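# Hang the ball-filled shallow basket on the stand's peg

## Task

Lift the shallow basket by its cord handle and hang that handle on the peg of the stand; the task counts only if all of the balls are still inside the basket at the end.

## Robot and tools

Robot: two arms, left_arm and right_arm, each with a two-finger gripper and a wrist camera. The fixed cameras are cam_high and cam_low; the wrist cameras are cam_left_wrist and cam_right_wrist. Each image is 672x504.

Frames. Scene frame: origin at table-top height, halfway between the nominal arm bases, +z up, +x out over the table, left_arm toward +y. Actual bases: left_arm at (-0.033, +0.318, 0) m and right_arm at (-0.038, -0.373, 0) m, both nearly unrotated. Every reported hand pose (end_effector_position in metres, end_effector_quat_wxyz) is given in that arm's own base frame. Fixed cameras and the table use the scene frame. On the gripper, fingers point along +z and open and close along y. end_effector_position sits between the finger pads, roughly 1 cm behind the tips. Readings can be off by a few cm, worse at long reach.

The 14-number row. Every moving command is one flat row of 14 numbers covering both arms: for left_arm dx, dy, dz, rx, ry, rz, opening, then the same seven for right_arm. The first six per arm are an offset, not a pose. They are measured from that arm's current Hand target, along that Hand target's own axes. Scale: 1.0 equals 0.6 m of travel or 180 degrees of rotation, and values stay in [-1, 1]. rx, ry, rz form one rotation vector. The opening is absolute: +1 is fully open (0.094 m), -1 is closed. Because offsets are relative, sending the same offset twice moves the arm twice. Sending six zeros re-requests the current Hand target. A 0 in the opening slot means half open, so to keep a gripper as it is, repeat its current opening value.

execute_actions(actions, cameras): actions is a list of actions; each action is a list of up to 15 rows, one per 1/30 s step, and a short action repeats its final row until 15 steps are done. All rows in one action count from the Hand target at that action's start. Images come only for an empty actions list or when cameras names them (["all"], names, or []). An empty list also reports the scene number and otherwise hidden fields.

move(target, speed, blend, opening_speed, grip_force, blocking, cameras): drives each gripper in a straight line toward target, a single 14-number row or a list of up to 15 rows; every row is an offset from the same starting Hand targets, not from the previous row. speed is path top speed in m/s, 0.002 to 2.9 (default 0.25), one value or one per row; rotation limit is twice that in rad/s. blend (m) rounds corners between listed rows; 0 stops at each. opening_speed (0.2 or more, per second on the -1..+1 scale) closes fingers gradually, useful for delicate grips. grip_force is newtons per pad, 10 to 50, one value or one per arm; it persists, and low values close slowly. blocking=false returns after about 0.5 s while the move continues. Total duration caps at 10 s. Paths do not avoid obstacles or the other arm. The result adds a move: line: done (within 10 mm and 2 degrees), off_target, moving, held or fault, plus limits such as paced or held.

wait(seconds 0 to 10, cameras): lets time pass while arms hold; a running move continues. stop(cameras): brakes the current move. zoom_image(camera, region=[x0,y0,x1,y1] pixels, max 504x504): enlarges part of the newest image from that camera. read_manual: licence texts only. finished_scene(scene): ends the scene permanently; call it only after the basket hangs steadily with all balls in it and the robot could let go.

Results. Hand target is the last commanded pose after clipping (orientation is limited to 40 degrees from the measured one each step); the gripper often rests a few cm short of it from friction or load, which does not mean contact. Repeating a command or sending the remaining difference closes that gap. grip_measured uses the opening scale; with nothing held it reads slightly wide, and on a firmly gripped hard object it reads a little below the object's width. grip_effort_nm is the gripper motor effort (negative closing), not pad force; a value drifting toward zero may mean a slip. Joint velocities 'within noise' means at rest. Joint torques include the arm's weight. A MOTOR HOT line warns of heating; at 90 °C the arm folds and stops for the rest of the scene, so avoid long holds of loads, stretched poses or pushing into unreachable targets.

Cautions. Keep the basket level while carrying so no balls spill, and never let anything fall off the table. Move slowly near contacts; faster moves and targets far past a surface hit harder. An arm blocked by something keeps pushing until commanded back past its gripper. Keep the two grippers, fingers and wrist cameras apart; a press between arms can fail the task. Do not strike the stand, the table or heavy objects, avoid dropping things from height, and avoid straining the wrist camera cables. Steer paths around an arm's own base rather than close past it. Loose objects may occasionally be nudged by outside pushes. Thinking time lets the scene run on.

Each tool is called after "Emit:" in YAML: its name, and indented under it one key for each argument.

## Session

Emit:
execute_actions:
  actions: []

Scene clock: 0.00 s.
left_arm: end_effector_position=(+0.3724, -0.0071, +0.1504) grip_measured=+1.000 grip_effort_nm=n/a end_effector_quat_wxyz=(+0.698, +0.027, +0.716, +0.016) | right_arm: end_effector_position=(+0.3770, +0.0230, +0.1485) grip_measured=+1.000 grip_effort_nm=n/a end_effector_quat_wxyz=(+0.697, -0.043, +0.715, +0.045)
Joint positions: left_arm=[-0.029 1.528 0.182 1.32 -0.014 0.059 0.094] | right_arm=[-0.002 1.568 0.201 1.341 -0.127 0.003 0.094]
Joint velocities: within noise
Joint torques (N m): no reading
Heat: left arm: 42 °C; right arm: 35 °C.
Hand target: left_arm +0.3740, -0.0072, +0.1595; +0.708, +0.026, +0.706, +0.016 | right_arm +0.3783, +0.0230, +0.1552; +0.704, -0.043, +0.708, +0.045
Tool commands: left_gripper/opening=+1.0 right_gripper/opening=+1.0

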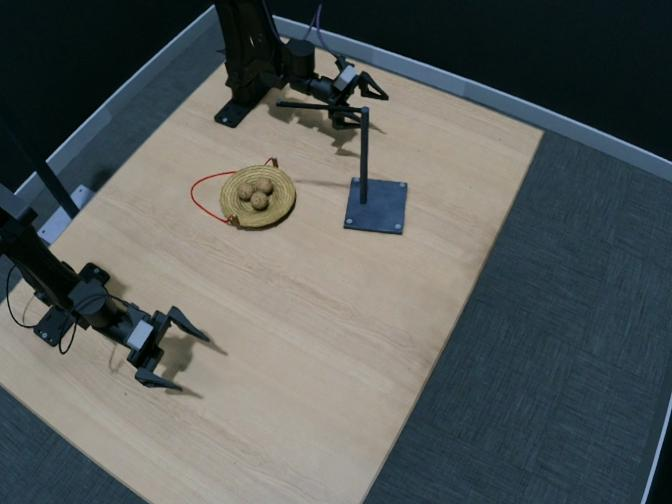

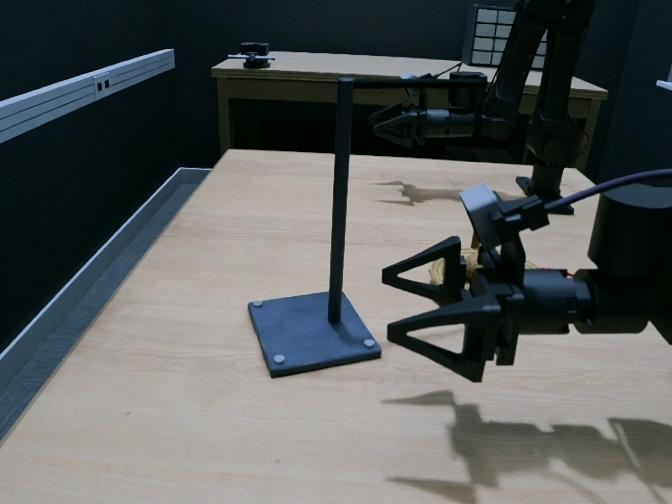

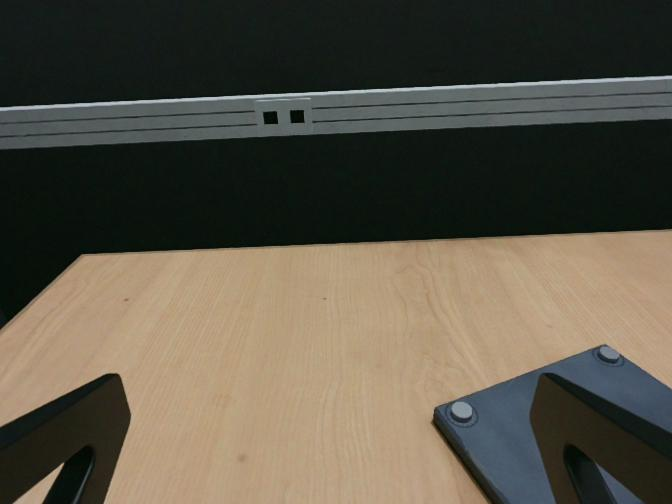

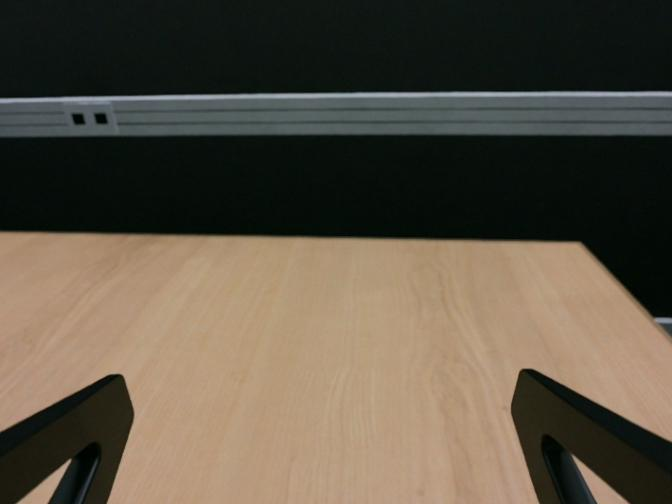

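Emit:
zoom_image:
  camera: "cam_high"
  region: [170, 80, 420, 250]

Emit:
zoom_image:
  camera: "cam_low"
  region: [240, 60, 560, 380]

Scaled by 2.016.

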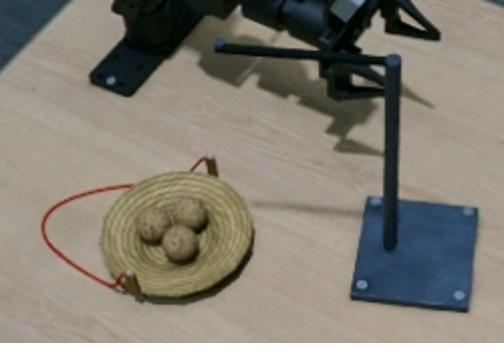

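Scaled by 1.575.

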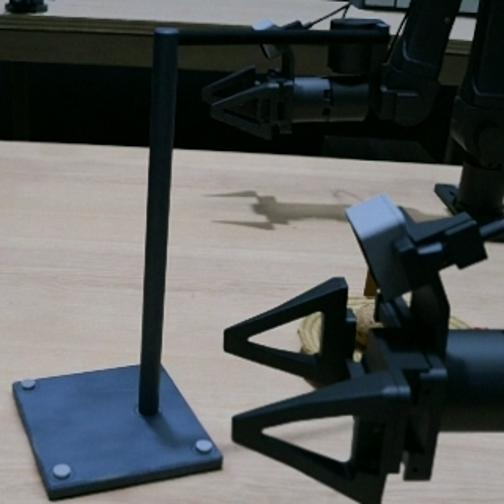

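Emit:
move:
  target: [-0.2,-0.1,-0.15,0,0.4,0,1,0,0,0,0,0,0,1]
  cameras: ["all"]

Scene clock: 20.30 s.
left_arm: end_effector_position=(+0.2822, -0.0704, +0.2689) grip_measured=+1.000 grip_effort_nm=0.01 end_effector_quat_wxyz=(+0.165, +0.014, +0.986, +0.028) | right_arm: end_effector_position=(+0.3770, +0.0230, +0.1485) grip_measured=+1.000 grip_effort_nm=-0.01 end_effector_quat_wxyz=(+0.697, -0.043, +0.715, +0.045)
Joint positions: left_arm=[-0.347 1.485 1.761 -1.549 -0.159 -0.295 0.094] | right_arm=[-0.002 1.568 0.201 1.341 -0.127 0.003 0.094]
Joint torques (N m): left_arm=[-0.51 -3.62 8.08 0.53 -0.06 -0.05] | right_arm=[0.06 -5.53 5.04 1.68 0 0.01]
Heat: left arm: 43 °C; right arm: 39 °C.
Hand target: left_arm +0.2828, -0.0729, +0.2756; +0.158, +0.012, +0.987, +0.028 | right_arm +0.3783, +0.0230, +0.1552; +0.704, -0.043, +0.708, +0.045
Off the commanded pose: left_arm 0.007 m, 1 deg | right_arm 0.007 m, 1 deg.
joint sent to its limit (left arm) — joint 4 (wrist pitch), lower limit. The joint targets still meet the commanded pose.
move: done

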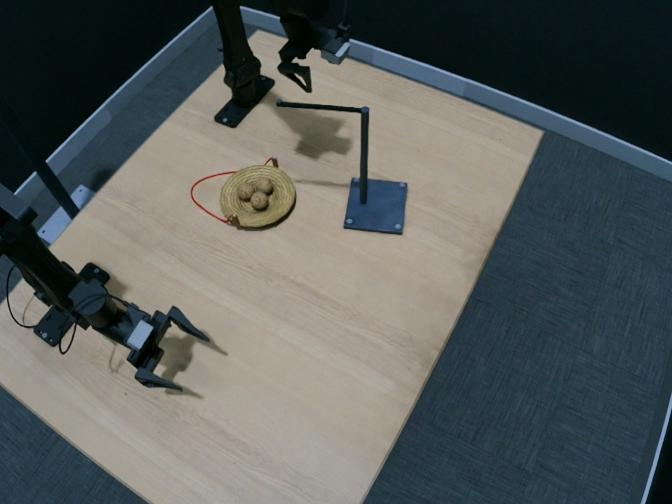

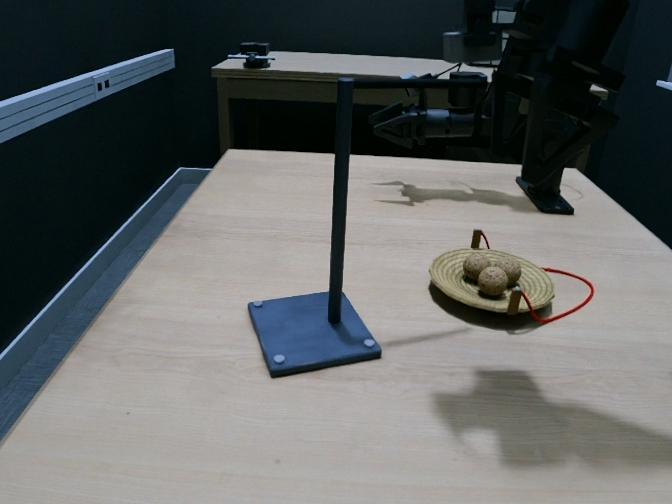

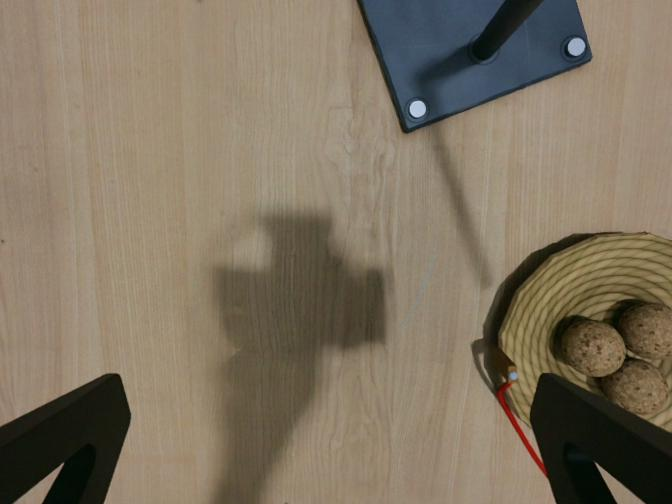

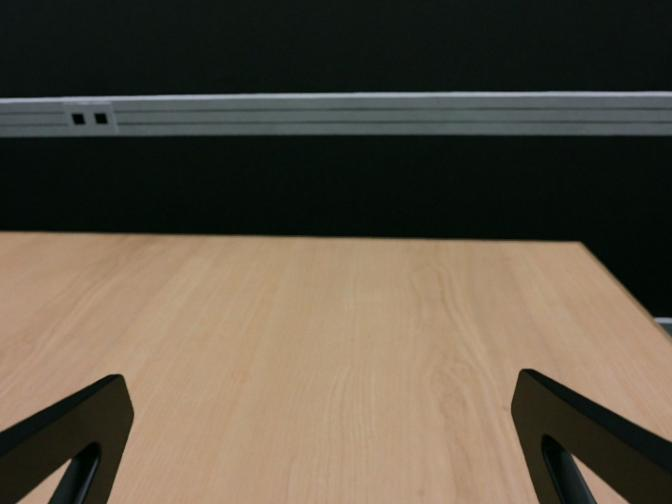

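Emit:
move:
  target:
    - [0.24,0,-0.17,0,0,0,1,0,0,0,0,0,0,1]
    - [0.24,-0.3,-0.17,0,0.08,0,1,0,0,0,0,0,0,1]
  cameras: ["all"]

Scene clock: 33.63 s.
left_arm: end_effector_position=(+0.1105, -0.2512, +0.3074) grip_measured=+1.000 grip_effort_nm=0.01 end_effector_quat_wxyz=(+0.122, +0.023, +0.975, -0.183) | right_arm: end_effector_position=(+0.3770, +0.0230, +0.1485) grip_measured=+1.000 grip_effort_nm=-0.01 end_effector_quat_wxyz=(+0.697, -0.043, +0.715, +0.045)
Joint positions: left_arm=[-1.219 1.383 1.81 -1.563 -0.09 -1.151 0.094] | right_arm=[-0.002 1.568 0.201 1.341 -0.127 0.003 0.094]
Joint torques (N m): left_arm=[0.06 -2.97 7.69 0.87 -0.06 -0.09] | right_arm=[0.05 -5.53 5.29 1.69 -0.01 0.01]
Heat: left arm: 43 °C; right arm: 40 °C.
Hand target: left_arm +0.1115, -0.2532, +0.3170; +0.033, +0.008, +0.999, +0.029 | right_arm +0.3783, +0.0230, +0.1552; +0.704, -0.043, +0.708, +0.045
Off the commanded pose: left_arm 0.010 m, 27 deg | right_arm 0.007 m, 1 deg.
joint read past its limit (left arm) — joint 4 (wrist pitch), lower limit.
joint sent to its limit (left arm) — joint 4 (wrist pitch), lower limit. The joint targets are off in orientation, not in position.
move: off_target (left_arm)

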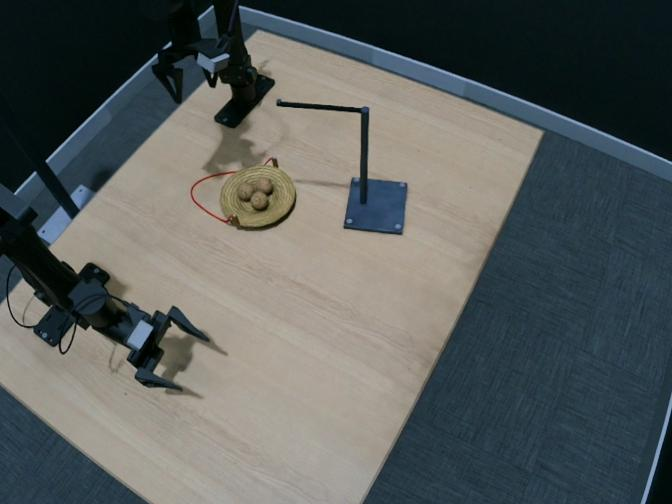

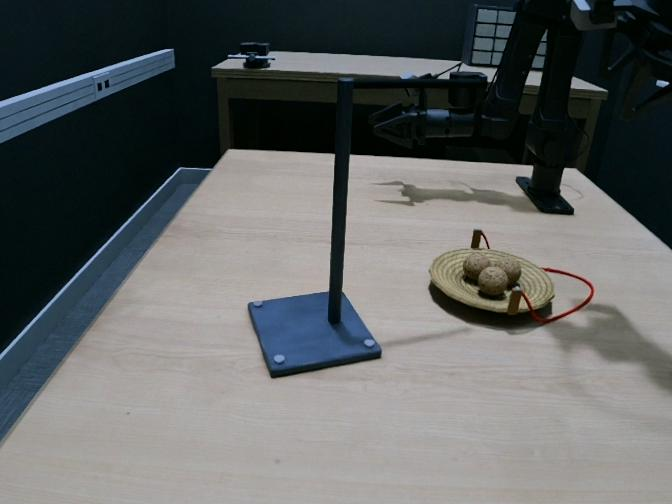

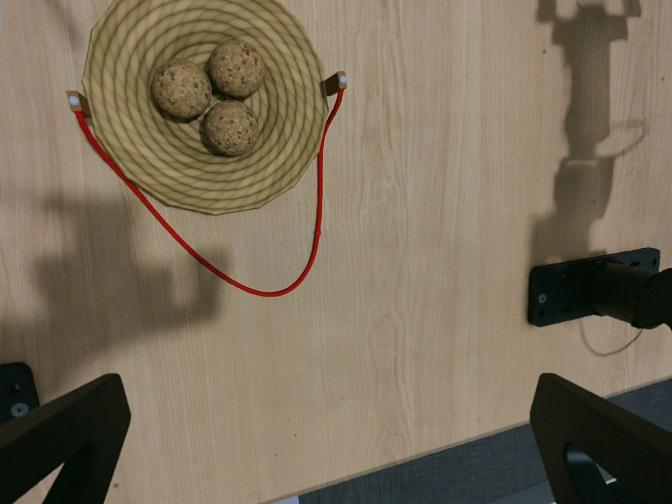

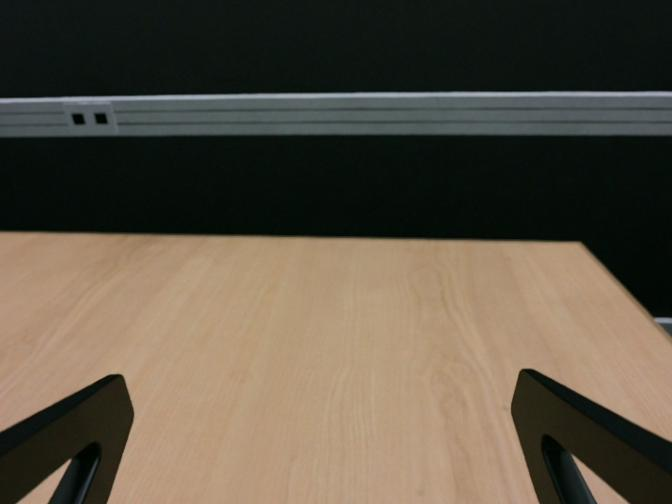

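Emit:
move:
  target: [0.114,-0.109,0.315,0.087,-0.065,0.432,0.3,0,0,0,0,0,0,1]
  cameras: ["cam_low","cam_left_wrist","cam_high"]

Scene clock: 63.43 s.
left_arm: end_effector_position=(+0.0566, -0.3014, +0.1202) grip_measured=+0.302 grip_effort_nm=-0.07 end_effector_quat_wxyz=(+0.095, +0.633, +0.765, -0.076) | right_arm: end_effector_position=(+0.3770, +0.0230, +0.1485) grip_measured=+1.000 grip_effort_nm=-0.01 end_effector_quat_wxyz=(+0.697, -0.043, +0.715, +0.045)
Joint positions: left_arm=[-1.393 1.475 1.163 -1.015 -0.007 -0.009 0.061] | right_arm=[-0.002 1.568 0.201 1.341 -0.127 0.003 0.094]
Joint torques (N m): left_arm=[-0.43 -4.27 6.09 0.74 0.08 0.07] | right_arm=[0.17 -5.48 5.35 1.63 -0.04 -0.02]
Heat: left arm: 44 °C; right arm: 42 °C.
Hand target: left_arm +0.0549, -0.3063, +0.1203; +0.100, +0.637, +0.760, -0.084 | right_arm +0.3783, +0.0230, +0.1552; +0.704, -0.043, +0.708, +0.045
Off the commanded pose: left_arm 0.005 m, 1 deg | right_arm 0.007 m, 1 deg.
move: done
Images, in order (width x height): cam_high 672x504, cam_low 672x504, cam_left_wrist 672x504.

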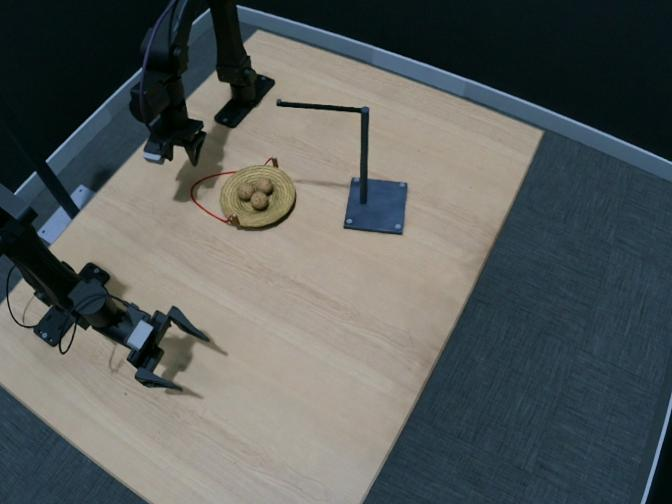

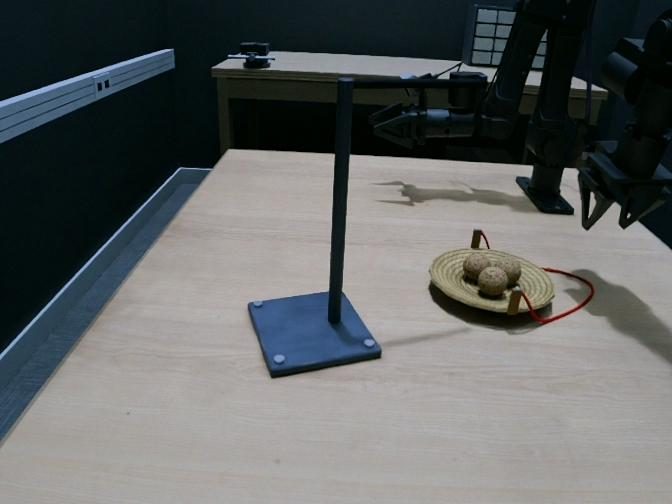

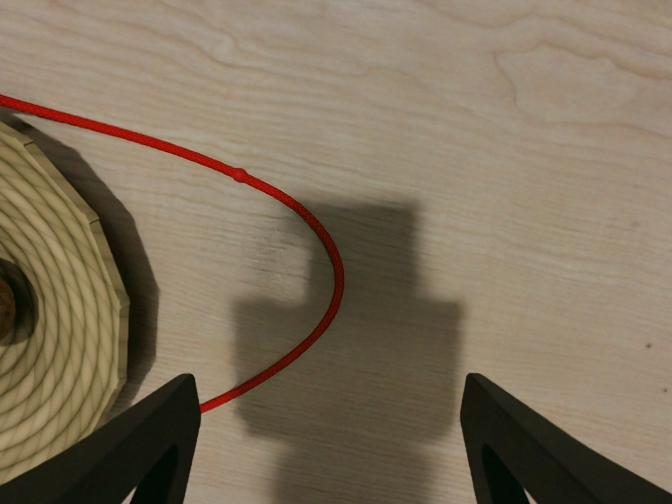

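Emit:
move:
  target: [0.059,0.004,0.163,0,0,0,0.3,0,0,0,0,0,0,1]
  speed: 0.12
  cameras: ["cam_low","cam_left_wrist"]

Emit:
zoom_image:
  camera: "cam_low"
  region: [422, 140, 672, 340]

Scene clock: 72.90 s.
left_arm: end_effector_position=(+0.0553, -0.2968, +0.0262) grip_measured=+0.301 grip_effort_nm=-0.06 end_effector_quat_wxyz=(+0.103, +0.635, +0.761, -0.085) | right_arm: end_effector_position=(+0.3770, +0.0230, +0.1485) grip_measured=+1.000 grip_effort_nm=-0.01 end_effector_quat_wxyz=(+0.697, -0.043, +0.715, +0.045)
Joint positions: left_arm=[-1.391 1.537 0.826 -0.592 -0.001 0.001 0.061] | right_arm=[-0.002 1.568 0.201 1.341 -0.127 0.003 0.094]
Joint torques (N m): left_arm=[0.27 -2.76 4.4 0.91 0.05 0.06] | right_arm=[0.25 -5.67 5.2 1.66 0 -0.03]
Heat: left arm: 43 °C; right arm: 42 °C.
Hand target: left_arm +0.0558, -0.2970, +0.0166; +0.100, +0.637, +0.760, -0.083 | right_arm +0.3783, +0.0230, +0.1552; +0.704, -0.043, +0.708, +0.045
Off the commanded pose: left_arm 0.010 m, 0 deg | right_arm 0.007 m, 1 deg.
move: done
Images, in order (width x height): cam_low 672x504, cam_left_wrist 672x504.

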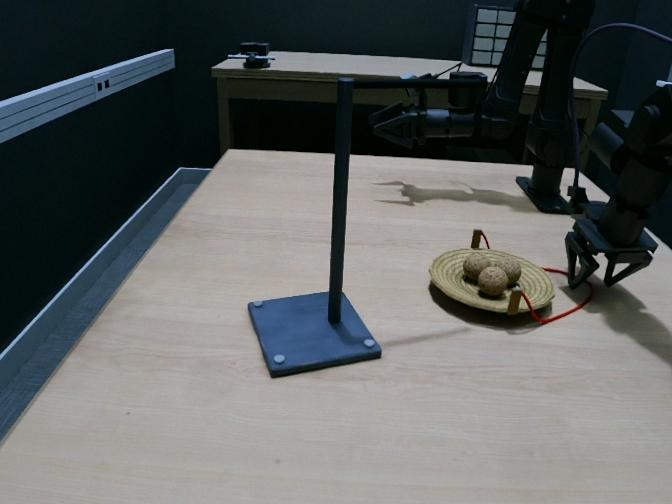

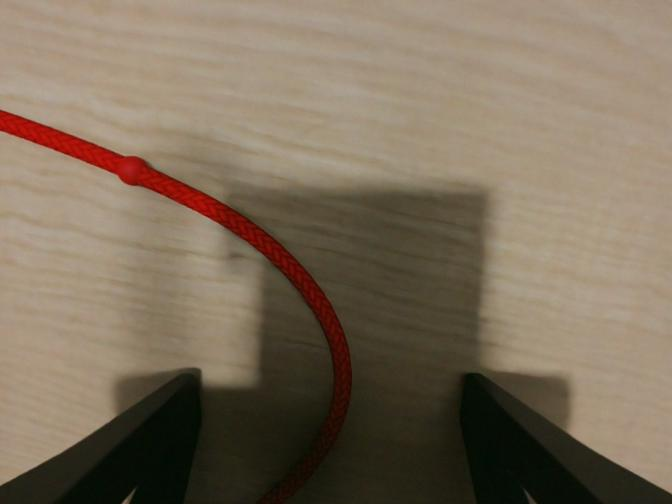

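Scaled by 2.016.

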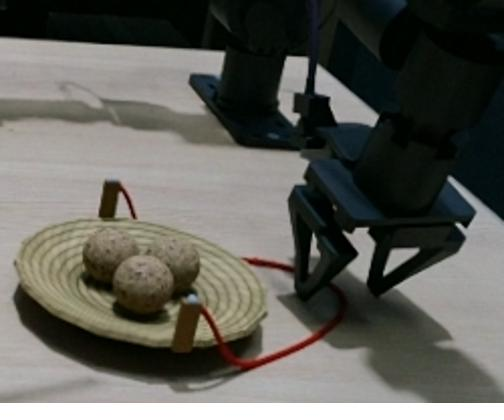

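Emit:
move:
  target: [0.008,0,0.025,0,0,0,0.3,0,0,0,0,0,0,1]
  speed: 0.05
  cameras: ["cam_low"]

Emit:
zoom_image:
  camera: "cam_low"
  region: [512, 180, 672, 340]

Emit:
move:
  target: [0,0,0,0,0,0,-1,0,0,0,0,0,0,1]
  opening_speed: 1
  cameras: ["cam_low","cam_left_wrist"]

Emit:
zoom_image:
  camera: "cam_low"
  region: [512, 180, 672, 340]

Scene clock: 78.40 s.
left_arm: end_effector_position=(+0.0573, -0.3076, +0.0258) grip_measured=+0.301 grip_effort_nm=-0.06 end_effector_quat_wxyz=(+0.124, +0.633, +0.757, -0.103) | right_arm: end_effector_position=(+0.3770, +0.0230, +0.1485) grip_measured=+1.000 grip_effort_nm=-0.01 end_effector_quat_wxyz=(+0.697, -0.043, +0.715, +0.045)
Joint positions: left_arm=[-1.391 1.536 0.805 -0.515 -0.001 0.002 0.061] | right_arm=[-0.002 1.568 0.201 1.341 -0.127 0.003 0.094]
Joint torques (N m): left_arm=[0.27 -1.01 2.66 0.86 0.05 0.05] | right_arm=[0.12 -5.67 5.26 1.69 -0.02 -0.08]
Heat: left arm: 43 °C; right arm: 42 °C.
Hand target: left_arm +0.0557, -0.2963, +0.0009; +0.100, +0.637, +0.760, -0.083 | right_arm +0.3783, +0.0230, +0.1552; +0.704, -0.043, +0.708, +0.045
Off the commanded pose: left_arm 0.027 m, 4 deg | right_arm 0.007 m, 1 deg.
move: off_target (left_arm)
Images, in order (width x height): cam_low 672x504.

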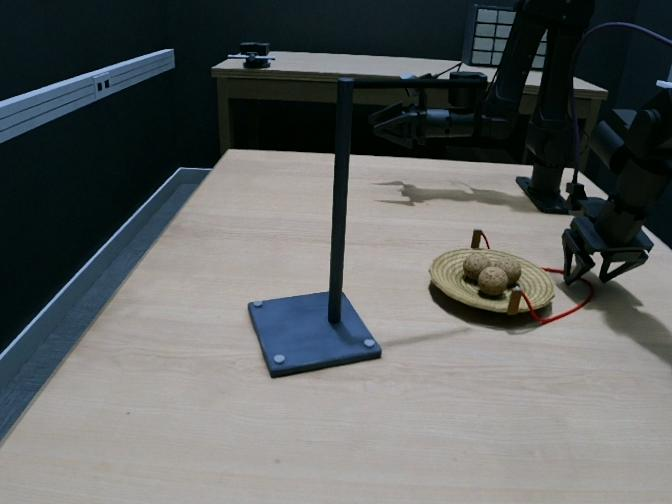

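Scaled by 3.150.

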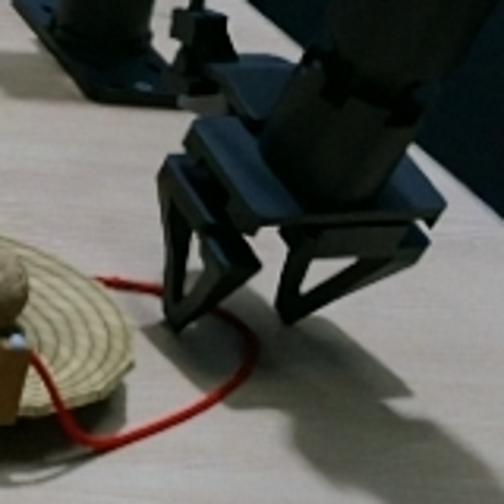

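Scene clock: 79.90 s.
left_arm: end_effector_position=(+0.0598, -0.3205, +0.0263) grip_measured=-0.982 grip_effort_nm=-0.88 end_effector_quat_wxyz=(+0.142, +0.630, +0.754, -0.117) | right_arm: end_effector_position=(+0.3770, +0.0230, +0.1485) grip_measured=+1.000 grip_effort_nm=-0.01 end_effector_quat_wxyz=(+0.697, -0.043, +0.715, +0.045)
Joint positions: left_arm=[-1.391 1.552 0.804 -0.453 -0.002 0.002 0.001] | right_arm=[-0.002 1.568 0.201 1.341 -0.127 0.003 0.094]
Joint torques (N m): left_arm=[0.28 -2.04 3.1 0.34 0.06 0.05] | right_arm=[0.09 -5.46 5.42 1.67 -0.01 0.01]
Heat: left arm: 43 °C; right arm: 42 °C.
Hand target: left_arm +0.0557, -0.2963, +0.0010; +0.100, +0.637, +0.760, -0.083 | right_arm +0.3783, +0.0230, +0.1552; +0.704, -0.043, +0.708, +0.045
Off the commanded pose: left_arm 0.035 m, 6 deg | right_arm 0.007 m, 1 deg.
move: off_target (left_arm)
Images, in order (width x height): cam_low 672x504, cam_left_wrist 672x504.

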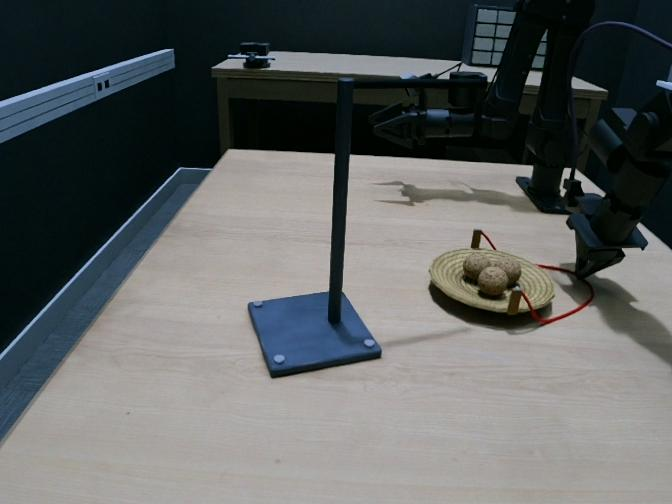

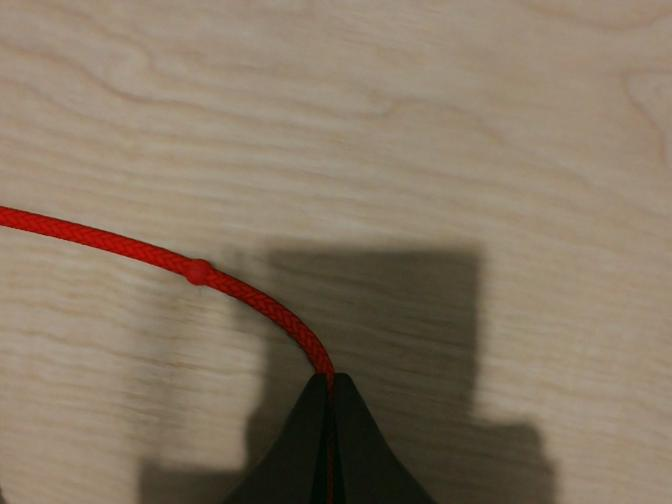

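Scaled by 3.150.

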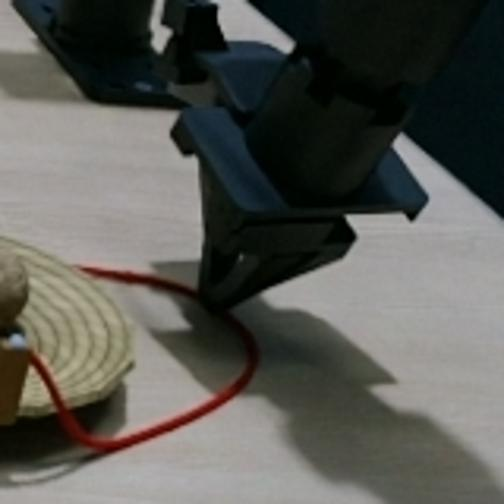

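Emit:
move:
  target:
    - [-0.005,0,-0.02,0,0,0,0.3,0,0,0,0,0,0,1]
    - [-0.017,0,-0.064,0,0,0,0.3,0,0,0,0,0,0,1]
    - [-0.006,0,-0.021,0,0,0,0.3,0,0,0,0,0,0,1]
  speed: 0.08
  cameras: ["cam_left_wrist"]

Emit:
move:
  target: [0,0,0,0,0,0,-1,0,0,0,0,0,0,1]
  opening_speed: 1
  cameras: ["cam_left_wrist"]

Emit:
move:
  target: [-0.013,0,-0.05,0,0,0,-1,0,0,0,0,0,0,1]
  speed: 0.05
  cameras: ["cam_left_wrist","cam_low"]

Scene clock: 88.47 s.
left_arm: end_effector_position=(+0.0535, -0.2984, +0.0258) grip_measured=+0.299 grip_effort_nm=0.08 end_effector_quat_wxyz=(+0.102, +0.640, +0.756, -0.087) | right_arm: end_effector_position=(+0.3770, +0.0230, +0.1485) grip_measured=+1.000 grip_effort_nm=-0.01 end_effector_quat_wxyz=(+0.697, -0.043, +0.715, +0.045)
Joint positions: left_arm=[-1.394 1.542 0.828 -0.588 0.004 0.01 0.061] | right_arm=[-0.002 1.568 0.201 1.341 -0.127 0.003 0.094]
Joint torques (N m): left_arm=[0.57 -2.91 3.47 0.97 -0.01 -0.03] | right_arm=[0.01 -5.33 5.39 1.67 0 0.04]
Heat: left arm: 42 °C; right arm: 42 °C.
Hand target: left_arm +0.0556, -0.2965, +0.0140; +0.100, +0.637, +0.760, -0.084 | right_arm +0.3783, +0.0230, +0.1552; +0.704, -0.043, +0.708, +0.045
Off the commanded pose: left_arm 0.012 m, 1 deg | right_arm 0.007 m, 1 deg.
move: off_target (left_arm)
Images, in order (width x height): cam_left_wrist 672x504.

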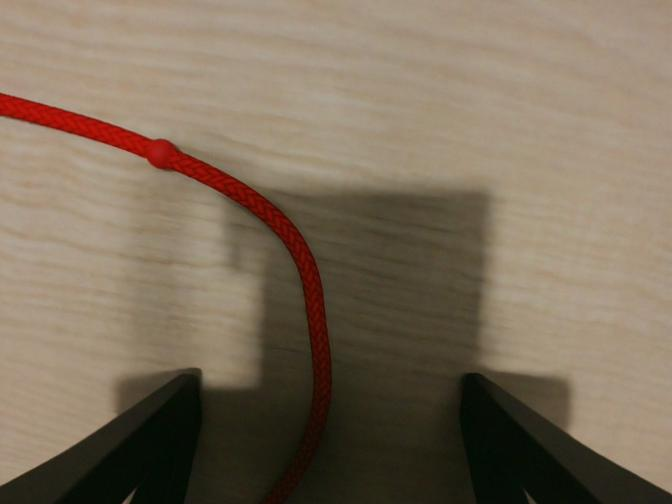

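Scene clock: 89.97 s.
left_arm: end_effector_position=(+0.0557, -0.3060, +0.0265) grip_measured=-0.980 grip_effort_nm=-0.89 end_effector_quat_wxyz=(+0.116, +0.638, +0.755, -0.098) | right_arm: end_effector_position=(+0.3770, +0.0230, +0.1485) grip_measured=+1.000 grip_effort_nm=-0.01 end_effector_quat_wxyz=(+0.697, -0.043, +0.715, +0.045)
Joint positions: left_arm=[-1.392 1.542 0.819 -0.543 0.003 0.01 0.001] | right_arm=[-0.002 1.568 0.201 1.341 -0.127 0.003 0.094]
Joint torques (N m): left_arm=[0.39 -2.92 4.27 0.6 0 -0.04] | right_arm=[-0.09 -5.44 5.05 1.67 0 -0.07]
Heat: left arm: 42 °C; right arm: 42 °C.
Hand target: left_arm +0.0557, -0.2965, +0.0141; +0.100, +0.637, +0.760, -0.083 | right_arm +0.3783, +0.0230, +0.1552; +0.704, -0.043, +0.708, +0.045
Off the commanded pose: left_arm 0.016 m, 3 deg | right_arm 0.007 m, 1 deg.
move: off_target (left_arm)
Images, in order (width x height): cam_left_wrist 672x504.

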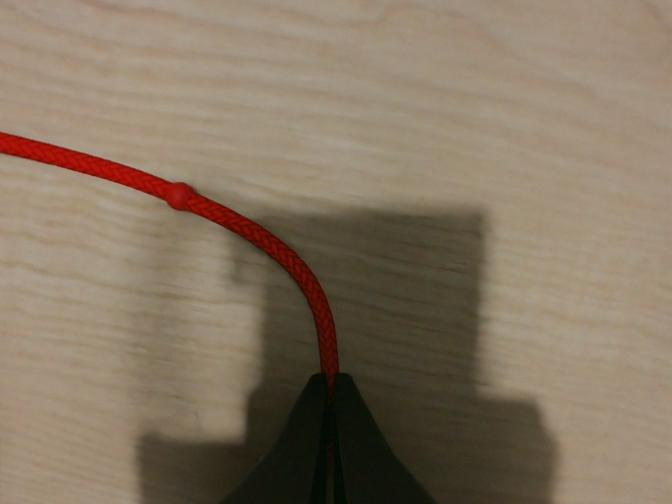

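Scene clock: 91.13 s.
left_arm: end_effector_position=(+0.0522, -0.2865, +0.0288) grip_measured=-0.983 grip_effort_nm=-0.93 end_effector_quat_wxyz=(+0.080, +0.642, +0.760, -0.069) | right_arm: end_effector_position=(+0.3770, +0.0230, +0.1485) grip_measured=+1.000 grip_effort_nm=-0.01 end_effector_quat_wxyz=(+0.697, -0.043, +0.715, +0.045)
Joint positions: left_arm=[-1.392 1.537 0.852 -0.674 0.003 0.01 0.001] | right_arm=[-0.002 1.568 0.201 1.341 -0.127 0.003 0.094]
Joint torques (N m): left_arm=[0.42 -6.71 8.36 0.36 0 -0.04] | right_arm=[0.1 -5.71 5.03 1.67 -0.05 0.03]
Heat: left arm: 42 °C; right arm: 42 °C.
Hand target: left_arm +0.0556, -0.2963, +0.0451; +0.100, +0.637, +0.760, -0.084 | right_arm +0.3783, +0.0230, +0.1552; +0.704, -0.043, +0.708, +0.045
Off the commanded pose: left_arm 0.019 m, 3 deg | right_arm 0.007 m, 1 deg.
move: off_target (left_arm)
Images, in order (width x height): cam_low 672x504, cam_left_wrist 672x504.

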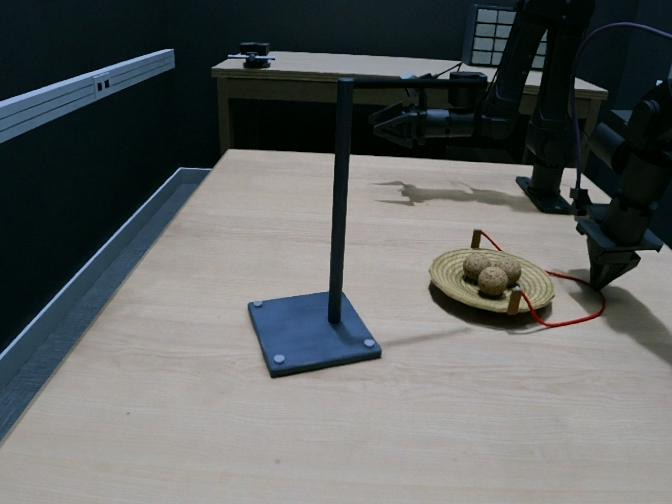

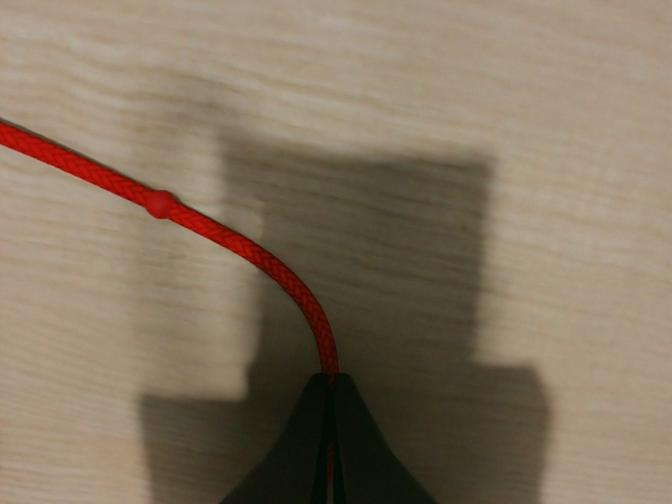

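Emit:
move:
  target:
    - [-0.03,0.039,-0.087,0,0,0,-1,0,0,0,0,0,0,1]
    - [-0.06,0.126,-0.2,0,0,0,-1,0,0,0,0,0,0,1]
    - [-0.095,0.226,-0.294,0,0,0,-1,0,0,0,0,0,0,1]
  speed: 0.06
  blend: 0.02
  cameras: ["all"]

Scene clock: 106.90 s.
left_arm: end_effector_position=(+0.1901, -0.2791, +0.2241) grip_measured=-0.983 grip_effort_nm=-0.92 end_effector_quat_wxyz=(+0.096, +0.635, +0.763, -0.076) | right_arm: end_effector_position=(+0.3770, +0.0230, +0.1485) grip_measured=+1.000 grip_effort_nm=-0.01 end_effector_quat_wxyz=(+0.697, -0.043, +0.715, +0.045)
Joint positions: left_arm=[-0.92 1.667 1.776 -1.458 0.104 0.457 0.001] | right_arm=[-0.002 1.568 0.201 1.341 -0.127 0.003 0.094]
Joint torques (N m): left_arm=[0.35 -5.05 8.58 0.36 0.24 0.08] | right_arm=[0.1 -5.64 5.38 1.65 -0.02 0]
Heat: left arm: 44 °C; right arm: 43 °C.
Hand target: left_arm +0.1907, -0.2821, +0.2302; +0.100, +0.637, +0.760, -0.083 | right_arm +0.3783, +0.0230, +0.1552; +0.704, -0.043, +0.708, +0.045
Off the commanded pose: left_arm 0.007 m, 1 deg | right_arm 0.007 m, 1 deg.
move: done

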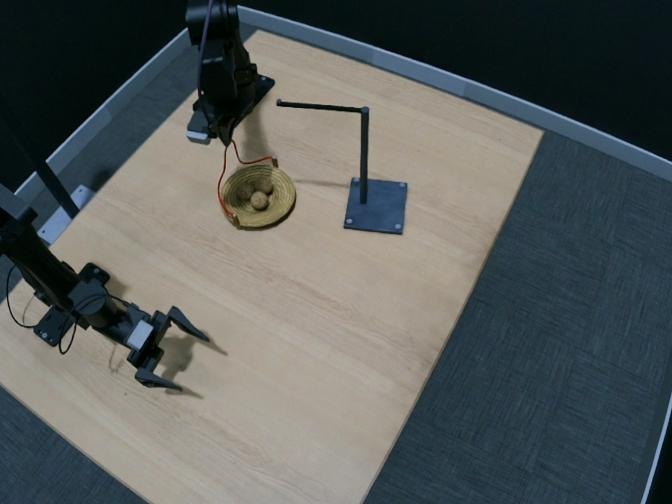

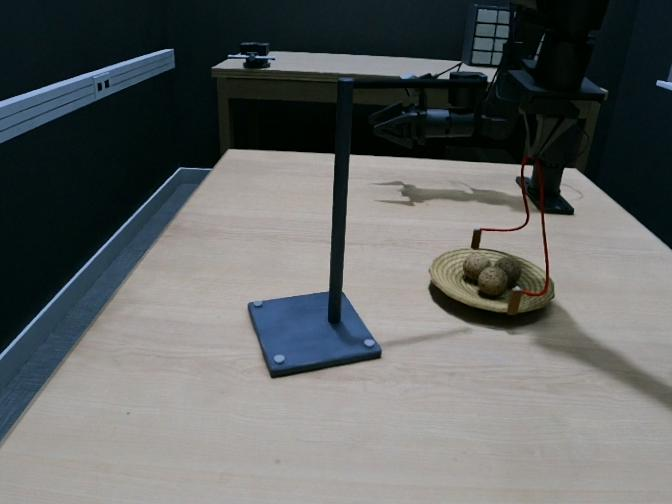

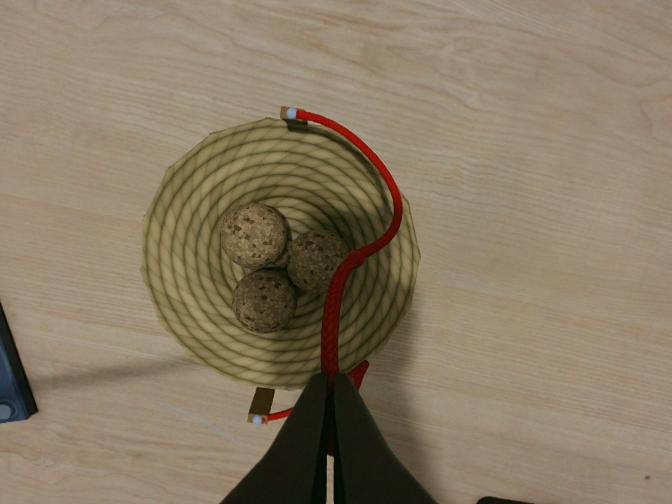

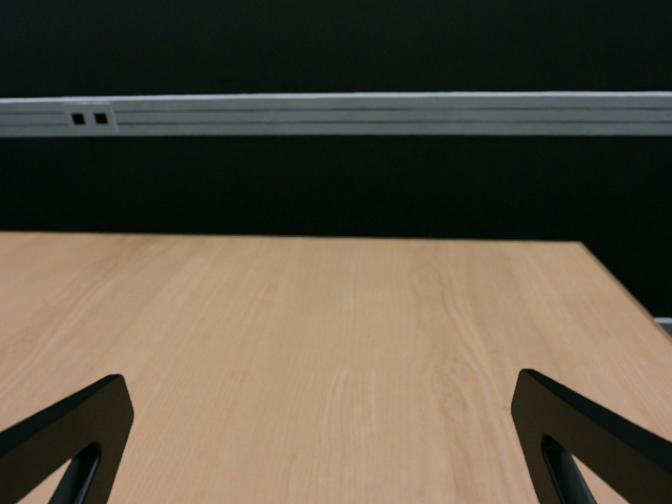

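Emit:
move:
  target: [-0.017,0.025,-0.047,0,0,0,-1,0,0,0,0,0,0,1]
  speed: 0.04
  cameras: ["cam_low","cam_left_wrist"]

Scene clock: 116.93 s.
left_arm: end_effector_position=(+0.2058, -0.2804, +0.2532) grip_measured=-0.983 grip_effort_nm=-0.92 end_effector_quat_wxyz=(+0.114, +0.633, +0.762, -0.080) | right_arm: end_effector_position=(+0.3770, +0.0230, +0.1485) grip_measured=+1.000 grip_effort_nm=-0.01 end_effector_quat_wxyz=(+0.697, -0.043, +0.715, +0.045)
Joint positions: left_arm=[-0.882 1.722 1.955 -1.548 0.113 0.49 0.001] | right_arm=[-0.002 1.568 0.201 1.341 -0.127 0.003 0.094]
Joint torques (N m): left_arm=[0.49 -5.56 8.16 0.46 0.23 0.09] | right_arm=[0.2 -5.5 5.22 1.7 -0.03 0.02]
Heat: left arm: 44 °C; right arm: 43 °C.
Hand target: left_arm +0.2060, -0.2820, +0.2602; +0.100, +0.637, +0.760, -0.083 | right_arm +0.3783, +0.0230, +0.1552; +0.704, -0.043, +0.708, +0.045
Off the commanded pose: left_arm 0.007 m, 2 deg | right_arm 0.007 m, 1 deg.
joint sent to its limit (left arm) — joint 4 (wrist pitch), lower limit. The joint targets still meet the commanded pose.
move: done
Images, in order (width x height): cam_low 672x504, cam_left_wrist 672x504.

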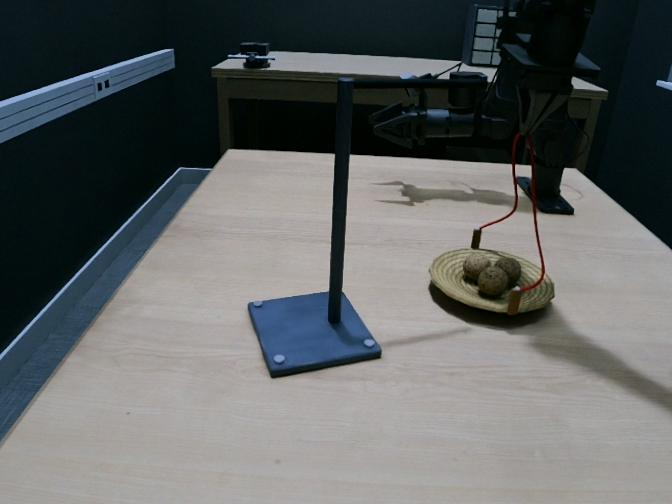

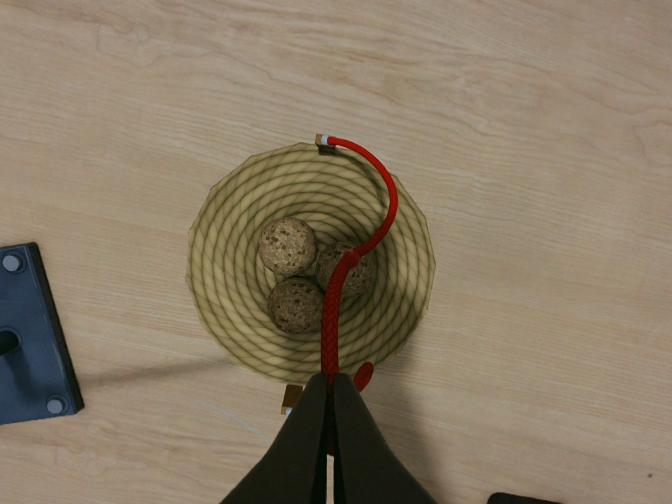

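Emit:
move:
  target: [-0.009,0,-0.033,0,0,0,-1,0,0,0,0,0,0,1]
  speed: 0.04
  cameras: ["cam_low","cam_left_wrist"]

Emit:
move:
  target: [-0.009,0,-0.033,0,0,0,-1,0,0,0,0,0,0,1]
  speed: 0.03
  cameras: ["cam_low","cam_left_wrist"]

Scene clock: 120.67 s.
left_arm: end_effector_position=(+0.2082, -0.2836, +0.2639) grip_measured=-0.983 grip_effort_nm=-0.92 end_effector_quat_wxyz=(+0.131, +0.633, +0.759, -0.083) | right_arm: end_effector_position=(+0.3770, +0.0230, +0.1485) grip_measured=+1.000 grip_effort_nm=-0.01 end_effector_quat_wxyz=(+0.697, -0.043, +0.715, +0.045)
Joint positions: left_arm=[-0.882 1.722 1.992 -1.55 0.114 0.491 0.001] | right_arm=[-0.002 1.568 0.201 1.341 -0.127 0.003 0.094]
Joint torques (N m): left_arm=[0.5 -7.58 8.14 0.52 0.25 0] | right_arm=[0.06 -5.55 5.31 1.67 -0.05 0.01]
Heat: left arm: 44 °C; right arm: 43 °C.
Hand target: left_arm +0.2059, -0.2821, +0.2807; +0.100, +0.637, +0.760, -0.083 | right_arm +0.3783, +0.0230, +0.1552; +0.704, -0.043, +0.708, +0.045
Off the commanded pose: left_arm 0.017 m, 4 deg | right_arm 0.007 m, 1 deg.
joint sent to its limit (left arm) — joint 4 (wrist pitch), lower limit. The joint targets are off in orientation, not in position.
move: off_target (left_arm)
Images, in order (width x height): cam_low 672x504, cam_left_wrist 672x504.

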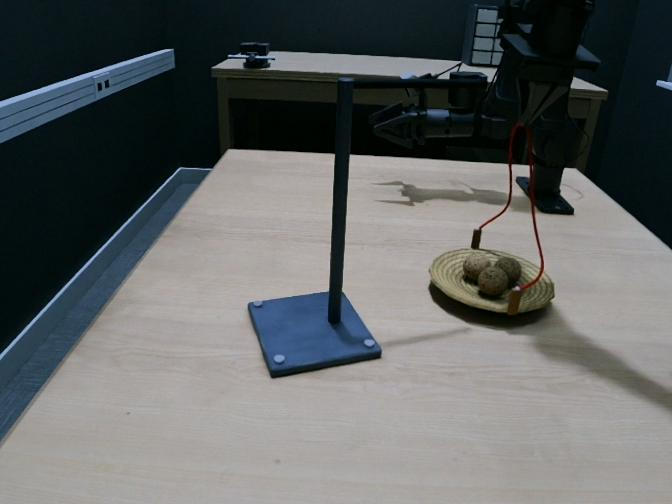

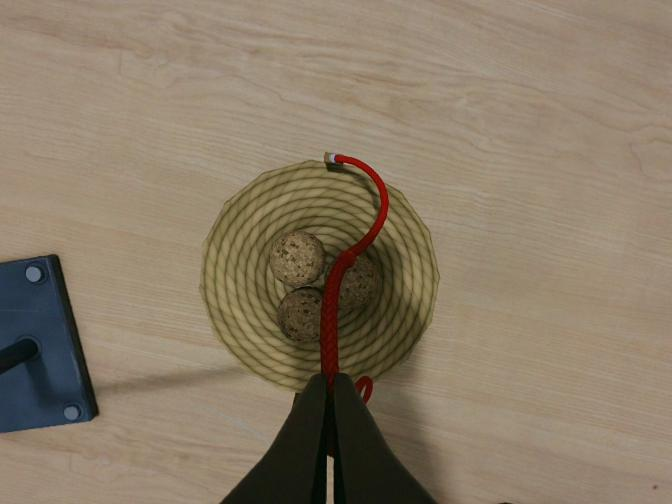

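Scene clock: 122.70 s.
left_arm: end_effector_position=(+0.2096, -0.2857, +0.2807) grip_measured=-0.983 grip_effort_nm=-0.92 end_effector_quat_wxyz=(+0.158, +0.630, +0.755, -0.089) | right_arm: end_effector_position=(+0.3770, +0.0230, +0.1485) grip_measured=+1.000 grip_effort_nm=-0.01 end_effector_quat_wxyz=(+0.697, -0.043, +0.715, +0.045)
Joint positions: left_arm=[-0.882 1.709 2.035 -1.551 0.115 0.489 0.001] | right_arm=[-0.002 1.568 0.201 1.341 -0.127 0.003 0.094]
Joint torques (N m): left_arm=[0.53 -8.18 8.08 0.61 0.24 -0.05] | right_arm=[0.1 -5.44 5.15 1.66 0.02 -0.01]
Heat: left arm: 44 °C; right arm: 43 °C.
Hand target: left_arm +0.2059, -0.2822, +0.3012; +0.100, +0.637, +0.760, -0.083 | right_arm +0.3783, +0.0230, +0.1552; +0.704, -0.043, +0.708, +0.045
Off the commanded pose: left_arm 0.021 m, 7 deg | right_arm 0.007 m, 1 deg.
joint sent to its limit (left arm) — joint 4 (wrist pitch), lower limit. The joint targets are off in orientation, not in position.
move: off_target (left_arm)
Images, in order (width x height): cam_low 672x504, cam_left_wrist 672x504.

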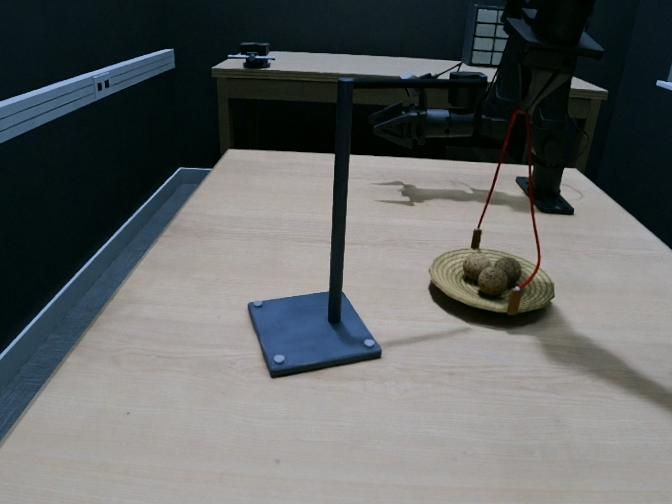

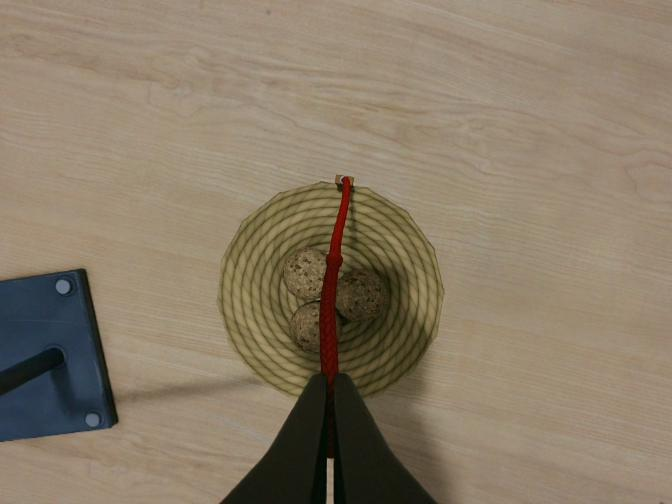

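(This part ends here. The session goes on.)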